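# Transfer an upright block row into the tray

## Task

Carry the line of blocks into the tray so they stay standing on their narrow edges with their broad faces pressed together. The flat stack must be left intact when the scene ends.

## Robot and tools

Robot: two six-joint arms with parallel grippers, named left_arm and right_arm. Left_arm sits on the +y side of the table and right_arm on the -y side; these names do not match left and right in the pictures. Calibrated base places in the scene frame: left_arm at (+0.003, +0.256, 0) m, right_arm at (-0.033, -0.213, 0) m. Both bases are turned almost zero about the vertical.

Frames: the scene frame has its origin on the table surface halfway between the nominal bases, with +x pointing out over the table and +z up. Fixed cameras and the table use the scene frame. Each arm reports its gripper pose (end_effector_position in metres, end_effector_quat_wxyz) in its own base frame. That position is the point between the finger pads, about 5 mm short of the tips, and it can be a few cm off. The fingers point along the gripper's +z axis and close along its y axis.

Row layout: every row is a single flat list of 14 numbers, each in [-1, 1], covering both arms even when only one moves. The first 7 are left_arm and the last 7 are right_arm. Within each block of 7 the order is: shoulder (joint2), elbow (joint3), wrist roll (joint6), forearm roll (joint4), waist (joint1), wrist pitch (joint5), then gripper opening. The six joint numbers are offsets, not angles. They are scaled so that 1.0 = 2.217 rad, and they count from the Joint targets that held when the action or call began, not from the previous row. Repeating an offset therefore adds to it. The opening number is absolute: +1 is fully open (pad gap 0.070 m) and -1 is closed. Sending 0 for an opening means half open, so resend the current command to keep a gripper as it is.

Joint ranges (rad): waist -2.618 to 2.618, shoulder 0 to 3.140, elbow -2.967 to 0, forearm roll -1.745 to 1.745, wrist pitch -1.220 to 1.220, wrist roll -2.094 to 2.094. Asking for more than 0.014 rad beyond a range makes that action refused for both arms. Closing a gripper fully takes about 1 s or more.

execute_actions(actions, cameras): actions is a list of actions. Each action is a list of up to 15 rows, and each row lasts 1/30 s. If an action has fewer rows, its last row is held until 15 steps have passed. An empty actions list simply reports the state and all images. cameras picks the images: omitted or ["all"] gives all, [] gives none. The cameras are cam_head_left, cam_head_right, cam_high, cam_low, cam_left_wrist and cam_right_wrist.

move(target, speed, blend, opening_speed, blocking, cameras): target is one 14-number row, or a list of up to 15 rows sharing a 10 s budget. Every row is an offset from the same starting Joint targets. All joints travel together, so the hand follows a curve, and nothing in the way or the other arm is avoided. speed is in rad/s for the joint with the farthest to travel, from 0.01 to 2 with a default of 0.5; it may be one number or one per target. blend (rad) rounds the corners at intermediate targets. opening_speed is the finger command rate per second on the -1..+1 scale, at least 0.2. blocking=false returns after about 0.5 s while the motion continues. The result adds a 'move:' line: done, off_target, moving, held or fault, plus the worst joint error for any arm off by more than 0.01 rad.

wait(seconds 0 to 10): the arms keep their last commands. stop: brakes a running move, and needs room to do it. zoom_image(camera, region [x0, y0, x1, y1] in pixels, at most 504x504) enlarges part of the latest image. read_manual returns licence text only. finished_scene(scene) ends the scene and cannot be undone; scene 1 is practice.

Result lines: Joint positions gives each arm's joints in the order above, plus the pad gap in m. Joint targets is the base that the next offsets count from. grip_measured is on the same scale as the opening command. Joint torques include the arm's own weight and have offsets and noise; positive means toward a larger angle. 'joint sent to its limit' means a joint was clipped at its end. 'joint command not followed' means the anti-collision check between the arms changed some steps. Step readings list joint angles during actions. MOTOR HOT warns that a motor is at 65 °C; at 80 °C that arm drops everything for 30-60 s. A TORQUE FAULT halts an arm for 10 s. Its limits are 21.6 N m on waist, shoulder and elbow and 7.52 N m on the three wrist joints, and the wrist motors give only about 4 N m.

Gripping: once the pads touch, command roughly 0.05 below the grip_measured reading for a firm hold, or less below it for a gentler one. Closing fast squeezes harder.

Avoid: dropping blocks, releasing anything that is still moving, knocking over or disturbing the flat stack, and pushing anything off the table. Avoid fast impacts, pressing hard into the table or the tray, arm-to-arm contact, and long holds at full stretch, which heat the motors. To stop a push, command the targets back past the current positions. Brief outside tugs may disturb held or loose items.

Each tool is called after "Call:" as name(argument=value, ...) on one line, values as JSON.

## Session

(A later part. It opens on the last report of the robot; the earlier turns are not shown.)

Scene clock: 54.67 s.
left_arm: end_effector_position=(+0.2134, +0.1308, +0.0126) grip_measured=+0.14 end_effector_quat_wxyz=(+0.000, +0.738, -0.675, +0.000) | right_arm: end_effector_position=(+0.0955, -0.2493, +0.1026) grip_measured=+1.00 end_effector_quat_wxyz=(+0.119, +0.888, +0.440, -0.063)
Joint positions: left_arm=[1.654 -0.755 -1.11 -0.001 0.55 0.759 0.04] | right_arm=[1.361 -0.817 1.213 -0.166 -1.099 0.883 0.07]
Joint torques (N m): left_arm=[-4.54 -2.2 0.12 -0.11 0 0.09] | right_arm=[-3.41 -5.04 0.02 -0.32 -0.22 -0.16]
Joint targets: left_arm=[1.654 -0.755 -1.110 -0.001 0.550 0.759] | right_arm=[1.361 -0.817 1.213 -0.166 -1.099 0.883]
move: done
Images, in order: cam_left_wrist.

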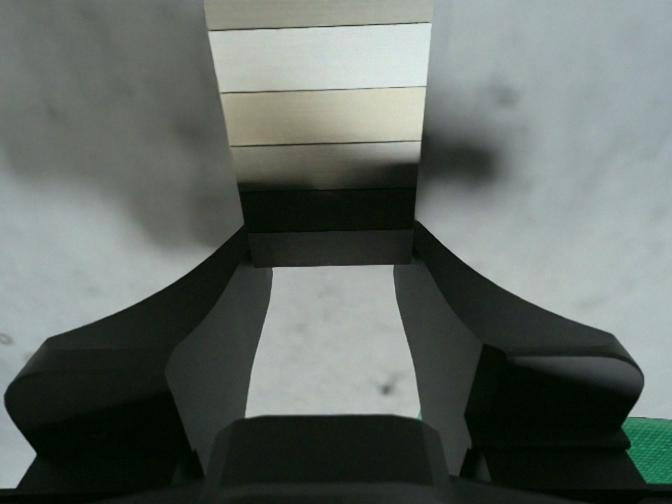

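Call:
move(target=[-0.0707,-0.0798,0,0,0,0.1506,0.0,0,0,0,0,0,0,1], speed=0.2, cameras=["cam_left_wrist"])

Scene clock: 56.83 s.
left_arm: end_effector_position=(+0.2136, +0.1309, +0.0903) grip_measured=+0.14 end_effector_quat_wxyz=(+0.000, +0.738, -0.675, +0.000) | right_arm: end_effector_position=(+0.0955, -0.2493, +0.1026) grip_measured=+1.00 end_effector_quat_wxyz=(+0.119, +0.888, +0.440, -0.063)
Joint positions: left_arm=[1.496 -0.933 -1.11 -0.001 0.55 1.094 0.04] | right_arm=[1.361 -0.817 1.213 -0.166 -1.099 0.883 0.07]
Joint torques (N m): left_arm=[-3.41 -2.28 0.11 0.02 -0.15 -0.12] | right_arm=[-3.32 -5.22 0.04 -0.33 -0.23 -0.18]
Joint targets: left_arm=[1.497 -0.932 -1.110 -0.001 0.550 1.093] | right_arm=[1.361 -0.817 1.213 -0.166 -1.099 0.883]
move: done
Images, in order: cam_left_wrist.

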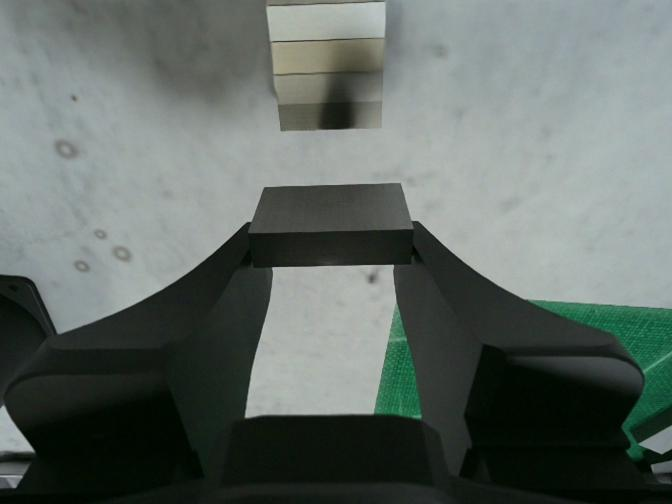

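Call:
move(target=[[0.0081,-0.009,-0.0238,0,-0.7726,0.0008,0,0,0,0,0,0,0,1],[0.0769,0.0696,-0.0238,0,-0.7726,-0.1465,0,0,0,0,0,0,0,1]], speed=[0.7,0.2], cameras=["cam_left_wrist"])

Scene clock: 62.97 s.
left_arm: end_effector_position=(+0.1014, -0.2346, +0.0132) grip_measured=+0.14 end_effector_quat_wxyz=(+0.000, +0.000, +1.000, +0.000) | right_arm: end_effector_position=(+0.0955, -0.2493, +0.1026) grip_measured=+1.00 end_effector_quat_wxyz=(+0.119, +0.888, +0.440, -0.063)
Joint positions: left_arm=[1.668 -0.777 -1.163 -0.001 -1.162 0.767 0.04] | right_arm=[1.361 -0.817 1.213 -0.166 -1.099 0.883 0.07]
Joint torques (N m): left_arm=[-4.22 -1.95 -0.09 0.01 -0.28 0.24] | right_arm=[-3.56 -5.25 0.02 -0.31 -0.2 -0.16]
Joint targets: left_arm=[1.668 -0.778 -1.163 -0.001 -1.162 0.768] | right_arm=[1.361 -0.817 1.213 -0.166 -1.099 0.883]
move: done
Images, in order: cam_left_wrist.

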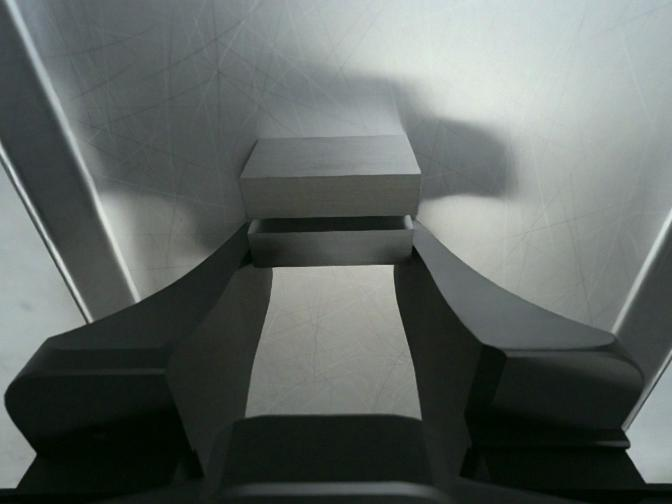

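Call:
move(target=[[0.0024,-0.0036,0.0081,0,0.0081,0.0011,0,0,0,0,0,0,0,1],[0.0024,-0.0036,0.0081,0,0.0081,0.0011,0.45,0,0,0,0,0,0,1]], speed=0.05, opening_speed=0.3, cameras=["cam_left_wrist"])

Scene clock: 66.10 s.
left_arm: end_effector_position=(+0.1064, -0.2345, +0.0137) grip_measured=+0.45 end_effector_quat_wxyz=(+0.000, +0.000, +1.000, +0.000) | right_arm: end_effector_position=(+0.0955, -0.2493, +0.1026) grip_measured=+1.00 end_effector_quat_wxyz=(+0.119, +0.888, +0.440, -0.063)
Joint positions: left_arm=[1.672 -0.785 -1.144 -0.001 -1.144 0.771 0.051] | right_arm=[1.361 -0.817 1.213 -0.166 -1.099 0.883 0.07]
Joint torques (N m): left_arm=[-3.94 -2.04 -0.13 -0.07 -0.54 -0.1] | right_arm=[-3.59 -5.28 -0.01 -0.34 -0.17 -0.17]
Joint targets: left_arm=[1.673 -0.786 -1.145 -0.001 -1.144 0.771] | right_arm=[1.361 -0.817 1.213 -0.166 -1.099 0.883]
move: done
Images, in order: cam_left_wrist.

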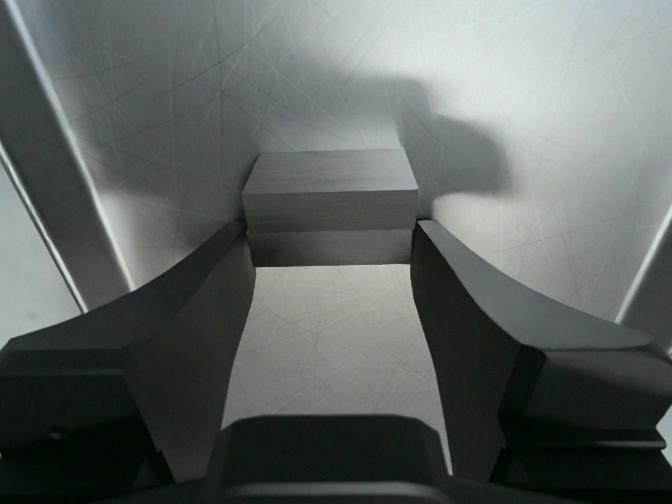

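Call:
move(target=[[-0.0713,-0.0749,0,0,0,0.1461,0.45,0,0,0,0,0,0,1],[-0.0713,-0.0749,0.0339,0,0.7822,0.1461,0.9,0,0,0,0,0,0,1],[-0.0015,0.0044,0.0339,0,0.7822,-0.0029,0.05,0,0,0,0,0,0,1],[-0.0713,-0.0749,0.0339,0,0.7822,0.1461,0.0,0,0,0,0,0,0,1]], speed=[0.4,0.9,0.3,0.25], opening_speed=0.9, cameras=["cam_left_wrist"])

Scene clock: 75.73 s.
left_arm: end_effector_position=(+0.2127, +0.1420, +0.0901) grip_measured=+0.14 end_effector_quat_wxyz=(+0.000, +0.738, -0.675, +0.000) | right_arm: end_effector_position=(+0.0955, -0.2493, +0.1026) grip_measured=+1.00 end_effector_quat_wxyz=(+0.119, +0.888, +0.440, -0.063)
Joint positions: left_arm=[1.515 -0.952 -1.07 -0.001 0.589 1.095 0.04] | right_arm=[1.361 -0.817 1.213 -0.166 -1.099 0.883 0.07]
Joint torques (N m): left_arm=[-3.46 -1.99 0.06 -0.11 -0.25 -0.1] | right_arm=[-3.3 -5.2 0 -0.36 -0.22 -0.18]
Joint targets: left_arm=[1.515 -0.952 -1.069 -0.001 0.590 1.095] | right_arm=[1.361 -0.817 1.213 -0.166 -1.099 0.883]
move: done
Images, in order: cam_left_wrist.

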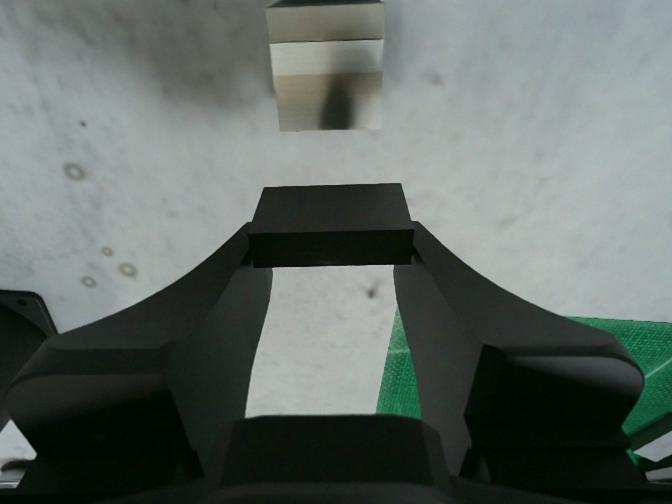

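Call:
zoom_image(camera="cam_left_wrist", region=[230, 0, 430, 280])

Scaled by 1.800.

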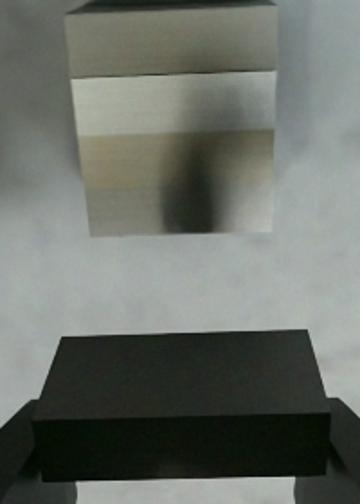

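Call:
move(target=[[-0.0056,0.006,-0.0578,0,-0.8061,-0.0005,0,0,0,0,0,0,0,1],[0.0638,0.085,-0.0578,0,-0.8061,-0.1489,0,0,0,0,0,0,0,1],[0.0659,0.0822,-0.0509,0,-0.7992,-0.1483,0,0,0,0,0,0,0,1],[0.0659,0.0822,-0.0509,0,-0.7992,-0.1483,0.45,0,0,0,0,0,0,1]], speed=[0.8,0.25,0.05,0.05], opening_speed=0.5, cameras=["cam_left_wrist"])

Scene clock: 82.30 s.
left_arm: end_effector_position=(+0.0961, -0.2350, +0.0138) grip_measured=+0.45 end_effector_quat_wxyz=(+0.000, +0.000, +1.000, -0.001) | right_arm: end_effector_position=(+0.0955, -0.2493, +0.1026) grip_measured=+1.00 end_effector_quat_wxyz=(+0.119, +0.888, +0.440, -0.063)
Joint positions: left_arm=[1.66 -0.77 -1.182 -0.001 -1.182 0.766 0.051] | right_arm=[1.361 -0.817 1.213 -0.166 -1.099 0.883 0.07]
Joint torques (N m): left_arm=[-3.9 -1.82 -0.13 -0.07 -0.61 -0.08] | right_arm=[-3.43 -5.25 -0.01 -0.33 -0.11 -0.18]
Joint targets: left_arm=[1.661 -0.770 -1.182 -0.001 -1.182 0.766] | right_arm=[1.361 -0.817 1.213 -0.166 -1.099 0.883]
move: done
Images, in order: cam_left_wrist.

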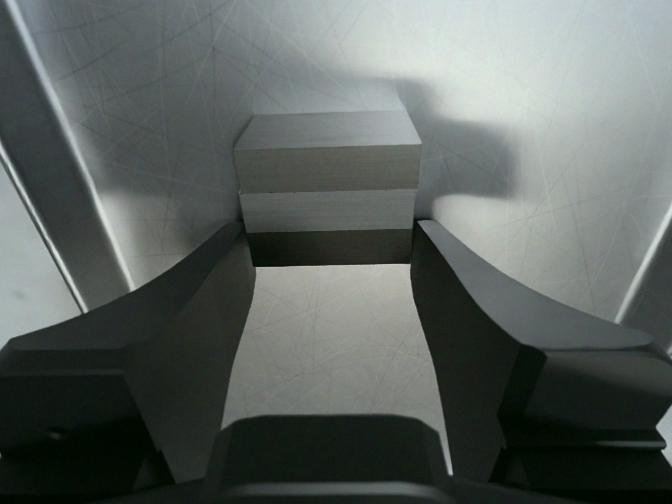

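Call:
move(target=[[-0.069,-0.0785,0,0,0,0.148,0.45,0,0,0,0,0,0,1],[-0.0576,-0.0914,0.0677,0,0.8164,0.1493,0.9,0,0,0,0,0,0,1],[0.0112,-0.0128,0.0677,0,0.8164,0.002,0.05,0,0,0,0,0,0,1],[-0.0576,-0.0914,0.0677,0,0.8164,0.1493,0.0,0,0,0,0,0,0,1]], speed=[0.4,0.9,0.3,0.25], opening_speed=0.9, cameras=["cam_left_wrist"])

Call:
zoom_image(camera="cam_left_wrist", region=[230, 0, 430, 280])

Scene clock: 91.90 s.
left_arm: end_effector_position=(+0.2113, +0.1531, +0.0900) grip_measured=+0.14 end_effector_quat_wxyz=(+0.000, +0.738, -0.675, +0.000) | right_arm: end_effector_position=(+0.0955, -0.2493, +0.1026) grip_measured=+1.00 end_effector_quat_wxyz=(+0.119, +0.888, +0.440, -0.063)
Joint positions: left_arm=[1.533 -0.972 -1.032 -0.001 0.628 1.098 0.04] | right_arm=[1.361 -0.817 1.213 -0.166 -1.099 0.883 0.07]
Joint torques (N m): left_arm=[-3.58 -2.06 -0.12 -0.11 -0.28 -0.12] | right_arm=[-3.53 -5.25 -0.03 -0.34 -0.14 -0.17]
Joint targets: left_arm=[1.533 -0.972 -1.032 -0.001 0.628 1.097] | right_arm=[1.361 -0.817 1.213 -0.166 -1.099 0.883]
move: done
Images, in order: cam_left_wrist.

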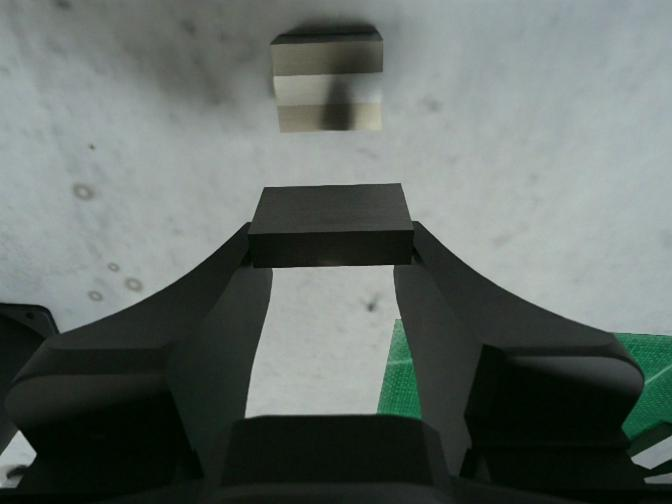

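Scaled by 1.800.

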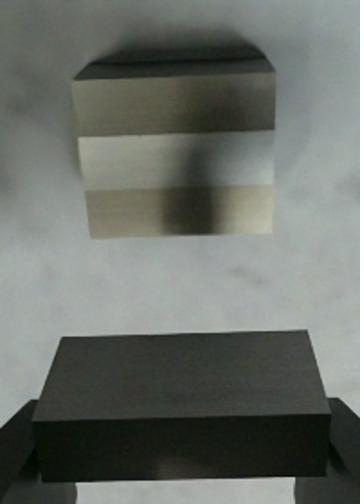

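Call:
move(target=[[-0.0192,0.021,-0.0929,0,-0.8417,-0.0019,0,0,0,0,0,0,0,1],[0.0509,0.1004,-0.0929,0,-0.8417,-0.1514,0,0,0,0,0,0,0,1],[0.0526,0.0982,-0.0866,0,-0.8354,-0.1508,0,0,0,0,0,0,0,1],[0.0526,0.0982,-0.0866,0,-0.8354,-0.1508,0.45,0,0,0,0,0,0,1]], speed=[0.8,0.25,0.05,0.05], opening_speed=0.5, cameras=["cam_left_wrist"])

Scene clock: 98.03 s.
left_arm: end_effector_position=(+0.0848, -0.2350, +0.0137) grip_measured=+0.45 end_effector_quat_wxyz=(+0.000, +0.000, +1.000, +0.000) | right_arm: end_effector_position=(+0.0955, -0.2493, +0.1026) grip_measured=+1.00 end_effector_quat_wxyz=(+0.119, +0.888, +0.440, -0.063)
Joint positions: left_arm=[1.649 -0.754 -1.224 -0.001 -1.224 0.763 0.051] | right_arm=[1.361 -0.817 1.213 -0.166 -1.099 0.883 0.07]
Joint torques (N m): left_arm=[-3.73 -2.05 -0.12 -0.12 -0.66 0.1] | right_arm=[-3.51 -5.46 -0.05 -0.33 -0.12 -0.16]
Joint targets: left_arm=[1.650 -0.754 -1.224 -0.001 -1.224 0.763] | right_arm=[1.361 -0.817 1.213 -0.166 -1.099 0.883]
move: done
Images, in order: cam_left_wrist.

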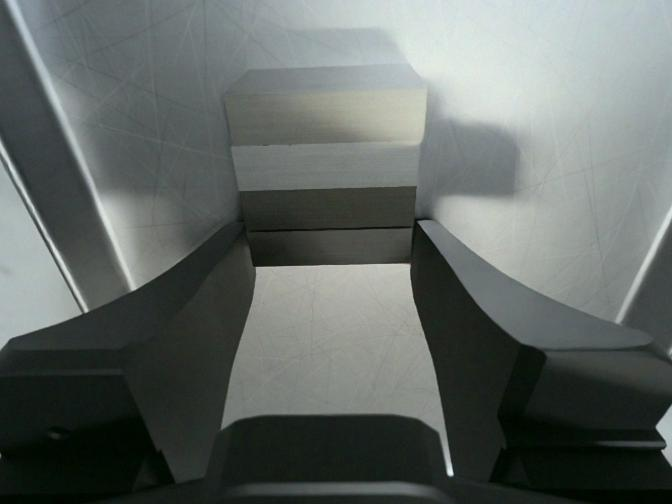

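Call:
move(target=[[-0.07,-0.0794,0,0,0,0.1489,0.45,0,0,0,0,0,0,1],[-0.0435,-0.1088,0.1032,0,0.8519,0.1518,0.9,0,0,0,0,0,0,1],[0.0241,-0.0307,0.1032,0,0.8519,0.006,0.05,0,0,0,0,0,0,1],[-0.0435,-0.1088,0.1032,0,0.8519,0.1518,0.0,0,0,0,0,0,0,1]], speed=[0.4,0.9,0.3,0.25], opening_speed=0.9, cameras=["cam_left_wrist","cam_head_left"])

Scene clock: 107.63 s.
left_arm: end_effector_position=(+0.2105, +0.1646, +0.0902) grip_measured=+0.14 end_effector_quat_wxyz=(+0.000, +0.738, -0.675, +0.000) | right_arm: end_effector_position=(+0.0955, -0.2493, +0.1026) grip_measured=+1.00 end_effector_quat_wxyz=(+0.119, +0.888, +0.440, -0.063)
Joint positions: left_arm=[1.553 -0.996 -0.995 -0.001 0.664 1.1 0.04] | right_arm=[1.361 -0.817 1.213 -0.166 -1.099 0.883 0.07]
Joint torques (N m): left_arm=[-3.77 -1.98 0.02 -0.1 -0.36 -0.12] | right_arm=[-3.41 -5.31 -0.02 -0.4 0 -0.17]
Joint targets: left_arm=[1.553 -0.996 -0.995 -0.001 0.664 1.099] | right_arm=[1.361 -0.817 1.213 -0.166 -1.099 0.883]
move: done
Images, in order: cam_head_left, cam_left_wrist.

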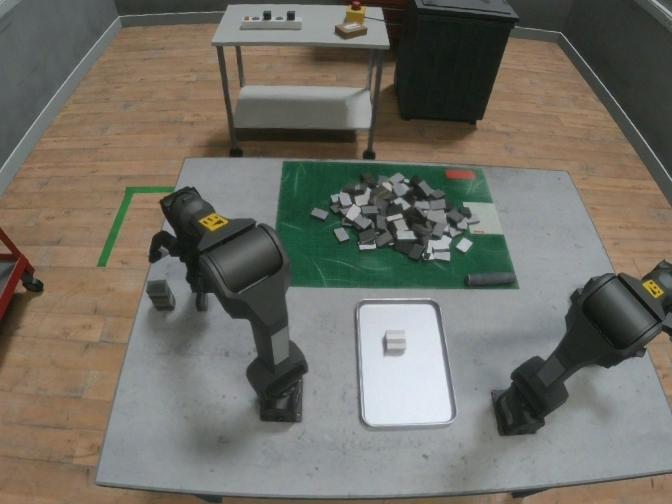

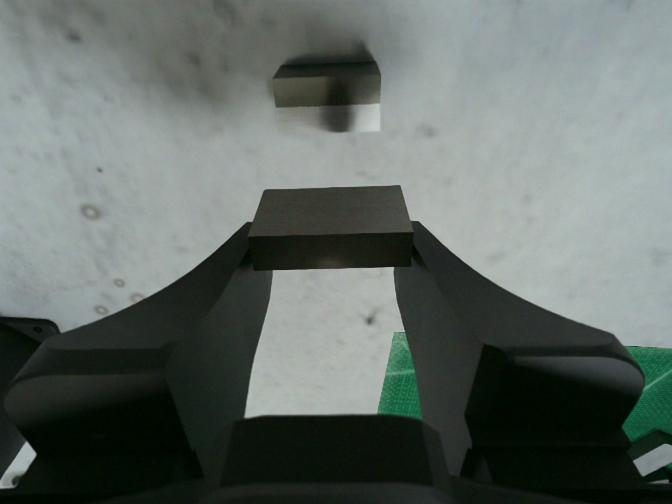

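Call:
move(target=[[-0.0331,0.037,-0.1274,0,-0.8757,-0.0032,0,0,0,0,0,0,0,1],[0.0376,0.1168,-0.1274,0,-0.8757,-0.1536,0,0,0,0,0,0,0,1],[0.0392,0.1147,-0.1204,0,-0.8687,-0.1531,0,0,0,0,0,0,0,1],[0.0392,0.1147,-0.1204,0,-0.8687,-0.1531,0.45,0,0,0,0,0,0,1]], speed=[0.8,0.25,0.05,0.05], opening_speed=0.5, cameras=["cam_left_wrist"])

Scene clock: 114.00 s.
left_arm: end_effector_position=(+0.0750, -0.2349, +0.0135) grip_measured=+0.45 end_effector_quat_wxyz=(+0.000, -0.001, +1.000, +0.000) | right_arm: end_effector_position=(+0.0955, -0.2493, +0.1026) grip_measured=+1.00 end_effector_quat_wxyz=(+0.119, +0.888, +0.440, -0.063)
Joint positions: left_arm=[1.64 -0.741 -1.262 -0.001 -1.261 0.759 0.051] | right_arm=[1.361 -0.817 1.213 -0.166 -1.099 0.883 0.07]
Joint torques (N m): left_arm=[-3.64 -1.97 -0.13 -0.12 -0.68 0.08] | right_arm=[-3.56 -5.42 -0.05 -0.4 0.21 -0.18]
Joint targets: left_arm=[1.640 -0.741 -1.262 -0.001 -1.261 0.760] | right_arm=[1.361 -0.817 1.213 -0.166 -1.099 0.883]
move: done
Images, in order: cam_left_wrist.

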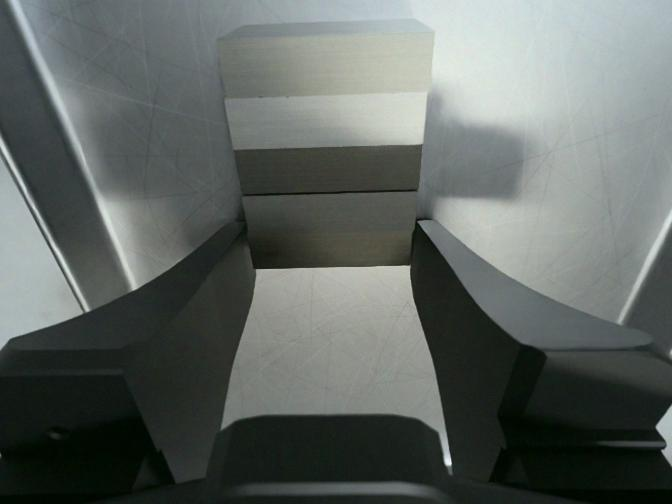

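Call:
move(target=[[-0.0705,-0.08,0,0,0,0.1499,0.45,0,0,0,0,0,0,1],[-0.0295,-0.1257,0.1361,0,0.8842,0.1545,0.9,0,0,0,0,0,0,1],[0.0373,-0.0488,0.1361,0,0.8842,0.011,0.05,0,0,0,0,0,0,1],[-0.0295,-0.1257,0.1361,0,0.8842,0.1545,0.0,0,0,0,0,0,0,1]], speed=[0.4,0.9,0.3,0.25], opening_speed=0.9, cameras=["cam_left_wrist","cam_head_right","cam_high"])

Call:
zoom_image(camera="cam_high", region=[480, 190, 580, 270])

Scene clock: 123.87 s.
left_arm: end_effector_position=(+0.2097, +0.1759, +0.0901) grip_measured=+0.14 end_effector_quat_wxyz=(-0.001, +0.738, -0.675, +0.000) | right_arm: end_effector_position=(+0.0955, -0.2493, +0.1026) grip_measured=+1.00 end_effector_quat_wxyz=(+0.119, +0.888, +0.440, -0.063)
Joint positions: left_arm=[1.575 -1.02 -0.961 -0.001 0.699 1.102 0.04] | right_arm=[1.361 -0.817 1.213 -0.166 -1.099 0.883 0.07]
Joint torques (N m): left_arm=[-3.89 -2.09 -0.04 0 -0.52 -0.13] | right_arm=[-3.72 -5.53 -0.03 -0.42 -0.15 -0.18]
Joint targets: left_arm=[1.575 -1.020 -0.961 -0.001 0.699 1.102] | right_arm=[1.361 -0.817 1.213 -0.166 -1.099 0.883]
move: done
Images, in order: cam_head_right, cam_high, cam_left_wrist.

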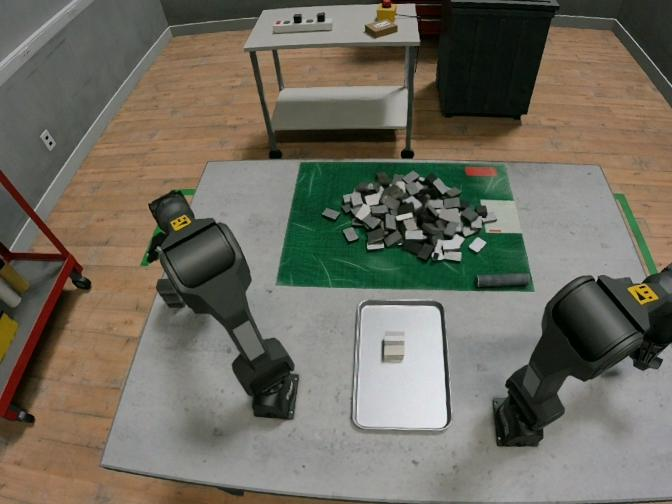

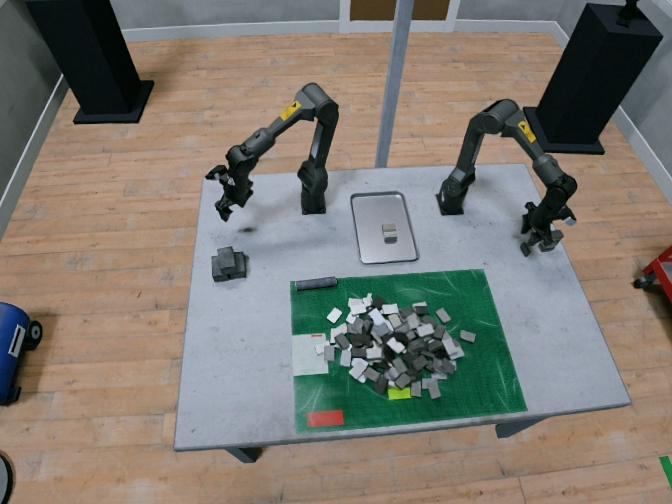

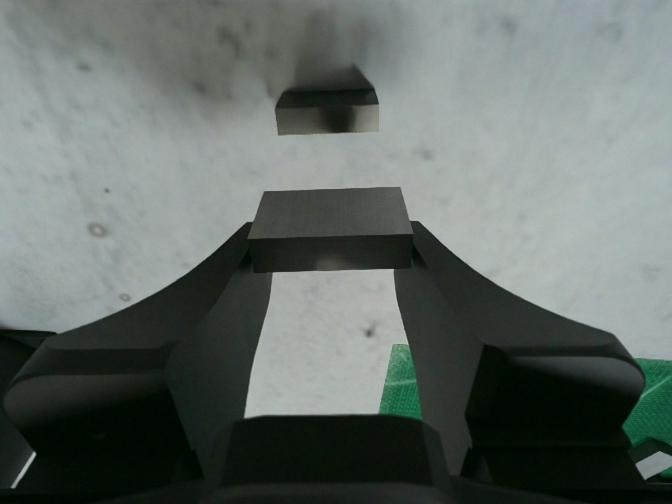

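Scaled by 5.040.

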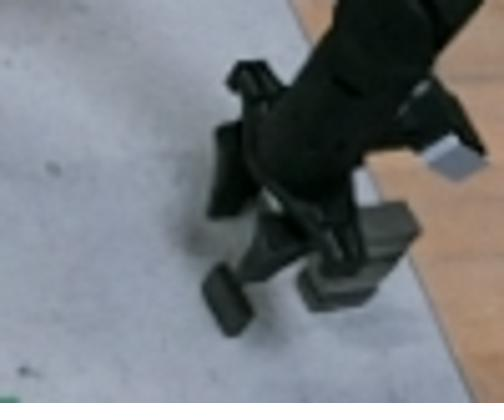

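Call:
move(target=[[-0.0471,0.0524,-0.1605,0,-0.9092,-0.0049,0,0,0,0,0,0,0,1],[0.024,0.1324,-0.1605,0,-0.9092,-0.1561,0,0,0,0,0,0,0,1],[0.0255,0.1305,-0.1531,0,-0.9019,-0.1556,0,0,0,0,0,0,0,1],[0.0255,0.1305,-0.1531,0,-0.9019,-0.1556,0.45,0,0,0,0,0,0,1]], speed=[0.8,0.25,0.05,0.05], opening_speed=0.5, cameras=["cam_left_wrist"])

Scene clock: 130.17 s.
left_arm: end_effector_position=(+0.0650, -0.2351, +0.0137) grip_measured=+0.45 end_effector_quat_wxyz=(+0.000, +0.000, +1.000, +0.000) | right_arm: end_effector_position=(+0.0955, -0.2493, +0.1026) grip_measured=+1.00 end_effector_quat_wxyz=(+0.119, +0.888, +0.440, -0.063)
Joint positions: left_arm=[1.631 -0.731 -1.3 -0.001 -1.301 0.757 0.051] | right_arm=[1.361 -0.817 1.213 -0.166 -1.099 0.883 0.07]
Joint torques (N m): left_arm=[-3.66 -1.92 -0.13 -0.12 -0.6 0.01] | right_arm=[-3.75 -5.42 -0.02 -0.42 -0.08 -0.16]
Joint targets: left_arm=[1.631 -0.731 -1.300 -0.001 -1.301 0.757] | right_arm=[1.361 -0.817 1.213 -0.166 -1.099 0.883]
move: done
Images, in order: cam_left_wrist.

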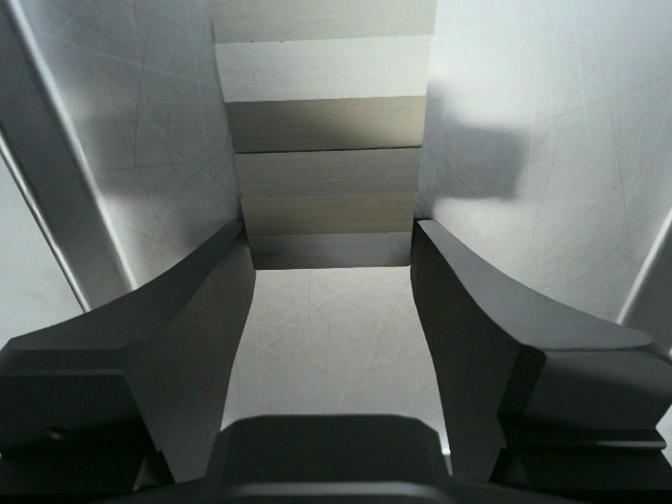

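Call:
move(target=[[-0.0708,-0.0797,0,0,0,0.1509,0.45,0,0,0,0,0,0,1],[-0.016,-0.1415,0.1667,0,0.9159,0.1578,0.9,0,0,0,0,0,0,1],[0.0491,-0.0648,0.1667,0,0.9159,0.0161,0.05,0,0,0,0,0,0,1],[-0.016,-0.1415,0.1667,0,0.9159,0.1578,0.0,0,0,0,0,0,0,1]], speed=[0.4,0.9,0.3,0.25], opening_speed=0.9, cameras=["cam_left_wrist","cam_head_right"])

Scene clock: 140.13 s.
left_arm: end_effector_position=(+0.2085, +0.1863, +0.0900) grip_measured=+0.14 end_effector_quat_wxyz=(+0.000, +0.738, -0.675, +0.000) | right_arm: end_effector_position=(+0.0955, -0.2493, +0.1026) grip_measured=+1.00 end_effector_quat_wxyz=(+0.119, +0.888, +0.440, -0.063)
Joint positions: left_arm=[1.596 -1.045 -0.931 -0.001 0.73 1.107 0.04] | right_arm=[1.361 -0.817 1.213 -0.166 -1.099 0.883 0.07]
Joint torques (N m): left_arm=[-4.07 -2 -0.06 -0.06 -0.42 -0.12] | right_arm=[-3.65 -5.47 -0.04 -0.4 -0.09 -0.17]
Joint targets: left_arm=[1.596 -1.044 -0.930 -0.001 0.730 1.107] | right_arm=[1.361 -0.817 1.213 -0.166 -1.099 0.883]
move: done
Images, in order: cam_head_right, cam_left_wrist.

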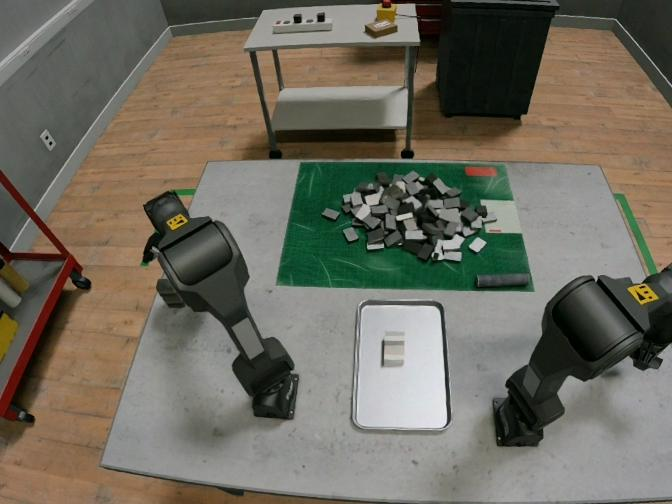

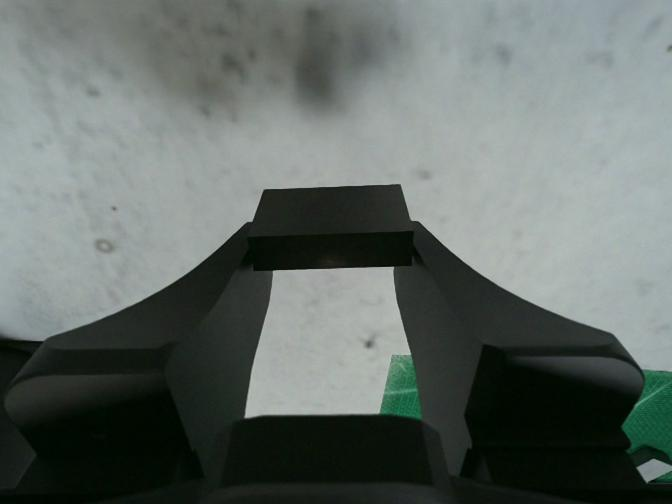

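Call:
move(target=[[-0.0605,0.0674,-0.1945,0,-0.9433,-0.0074,0,0,0,0,0,0,0,1],[0.0111,0.1478,-0.1945,0,-0.9433,-0.1594,0,0,0,0,0,0,0,1],[0.0127,0.1457,-0.185,0,-0.9337,-0.1589,0,0,0,0,0,0,0,1],[0.0127,0.1457,-0.185,0,-0.9337,-0.1589,0.45,0,0,0,0,0,0,1]], speed=[0.8,0.25,0.05,0.05], opening_speed=0.5, cameras=["cam_left_wrist"])

Call:
zoom_image(camera="cam_left_wrist", region=[180, 0, 480, 290])

Scene clock: 146.80 s.
left_arm: end_effector_position=(+0.0553, -0.2353, +0.0139) grip_measured=+0.45 end_effector_quat_wxyz=(+0.000, +0.000, +1.000, -0.001) | right_arm: end_effector_position=(+0.0955, -0.2493, +0.1026) grip_measured=+1.00 end_effector_quat_wxyz=(+0.119, +0.888, +0.440, -0.063)
Joint positions: left_arm=[1.624 -0.722 -1.34 0 -1.34 0.755 0.051] | right_arm=[1.361 -0.817 1.213 -0.166 -1.099 0.883 0.07]
Joint torques (N m): left_arm=[-3.74 -1.74 -0.13 -0.13 -0.67 -0.08] | right_arm=[-3.67 -5.53 -0.07 -0.42 0.13 -0.19]
Joint targets: left_arm=[1.624 -0.721 -1.341 -0.001 -1.340 0.755] | right_arm=[1.361 -0.817 1.213 -0.166 -1.099 0.883]
move: done
Images, in order: cam_left_wrist.

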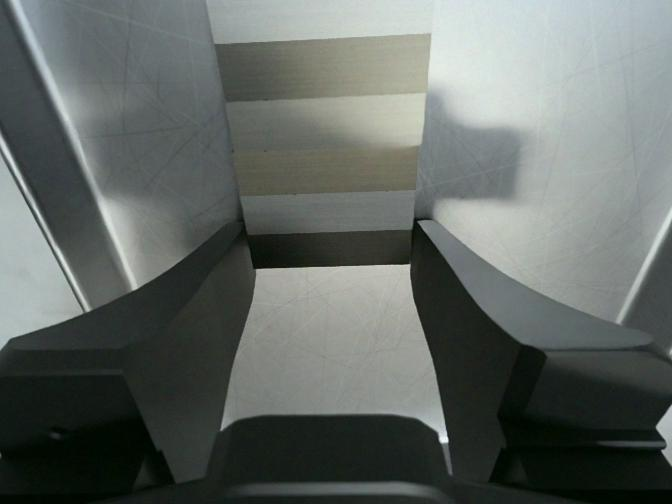

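Scaled by 1.680.

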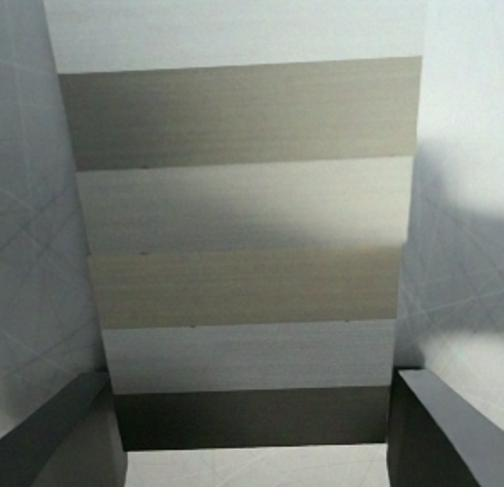

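Flush and even. Lift clear and swing away from above the tray.

Call:
move(target=[[-0.072,-0.08,0,0,0,0.152,0.45,0,0,0,0,0,0,1],[-0.072,-0.08,0,0,0.6,0.152,0.45,0,0,0,0,0,0,1]], speed=[0.4,0.8])

Call:
zoom_image(camera="cam_head_right", region=[340, 300, 460, 440])

Call:
zoom_image(camera="cam_head_left", region=[130, 260, 270, 330])

Scene clock: 150.27 s.
left_arm: end_effector_position=(+0.2413, -0.0025, +0.0903) grip_measured=+0.45 end_effector_quat_wxyz=(+0.000, -0.617, +0.787, -0.001) | right_arm: end_effector_position=(+0.0955, -0.2493, +0.1026) grip_measured=+1.00 end_effector_quat_wxyz=(+0.119, +0.888, +0.440, -0.063)
Joint positions: left_arm=[1.464 -0.899 -1.34 0 -0.01 1.092 0.051] | right_arm=[1.361 -0.817 1.213 -0.166 -1.099 0.883 0.07]
Joint torques (N m): left_arm=[-3.02 -1.88 -0.11 -0.11 -0.66 -0.03] | right_arm=[-3.48 -5.7 -0.03 -0.38 -0.02 -0.16]
Joint targets: left_arm=[1.465 -0.899 -1.341 -0.001 -0.010 1.092] | right_arm=[1.361 -0.817 1.213 -0.166 -1.099 0.883]
move: done

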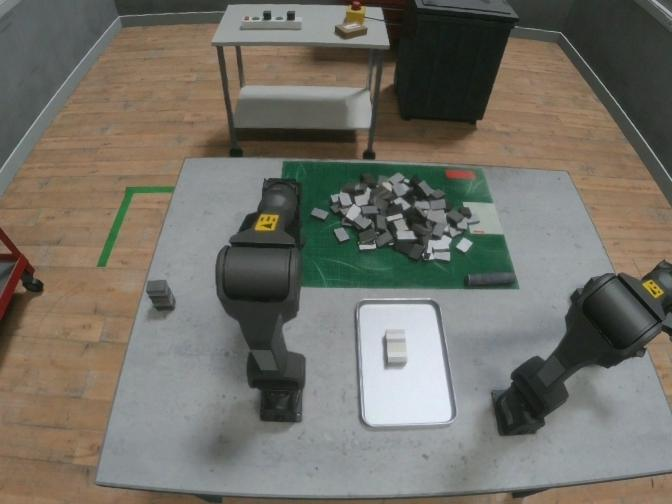

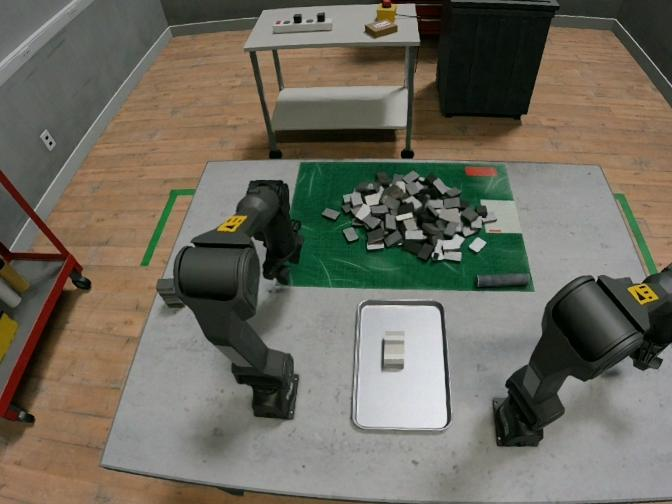

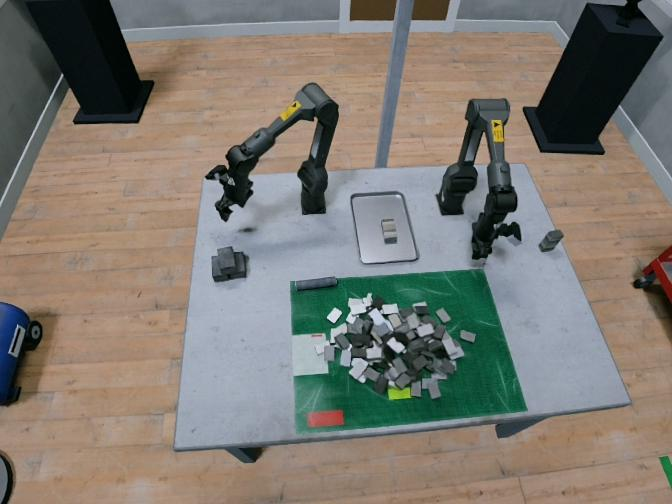

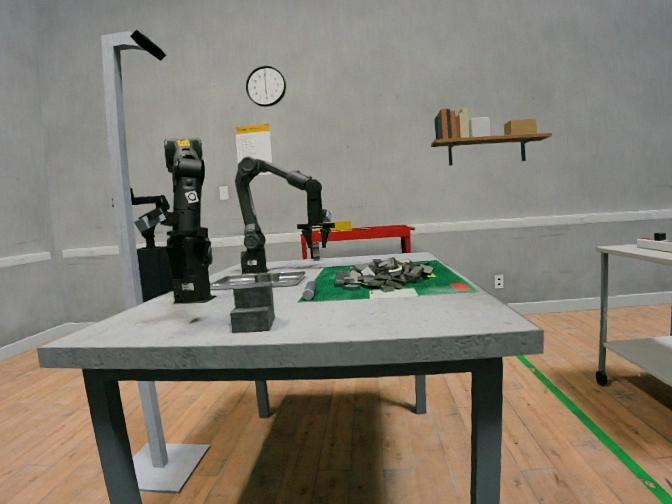

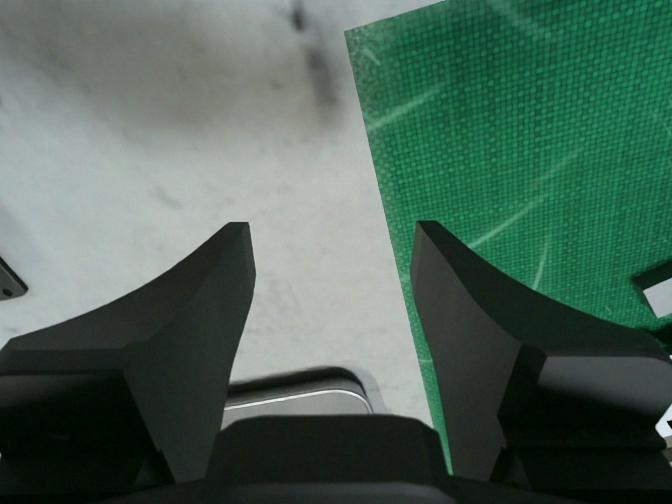

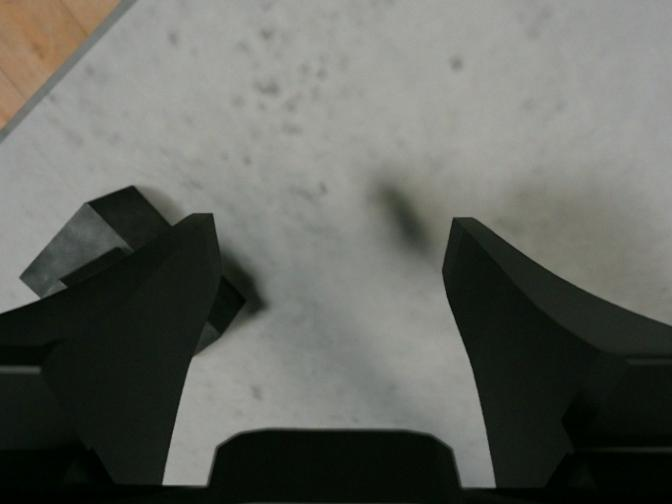

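Scaled by 3.600.

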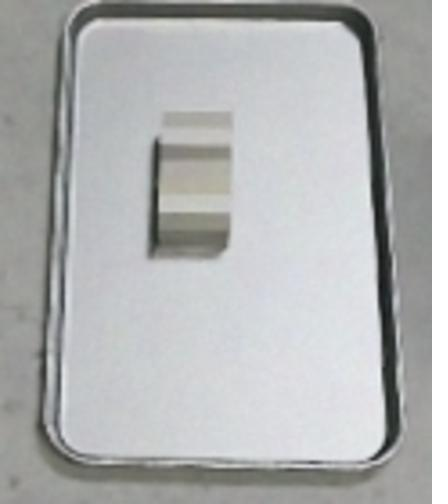

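Scaled by 3.600.

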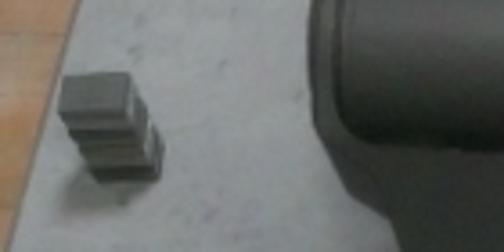

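Call:
finished_scene(scene=2)

The scene is finished: the task was done.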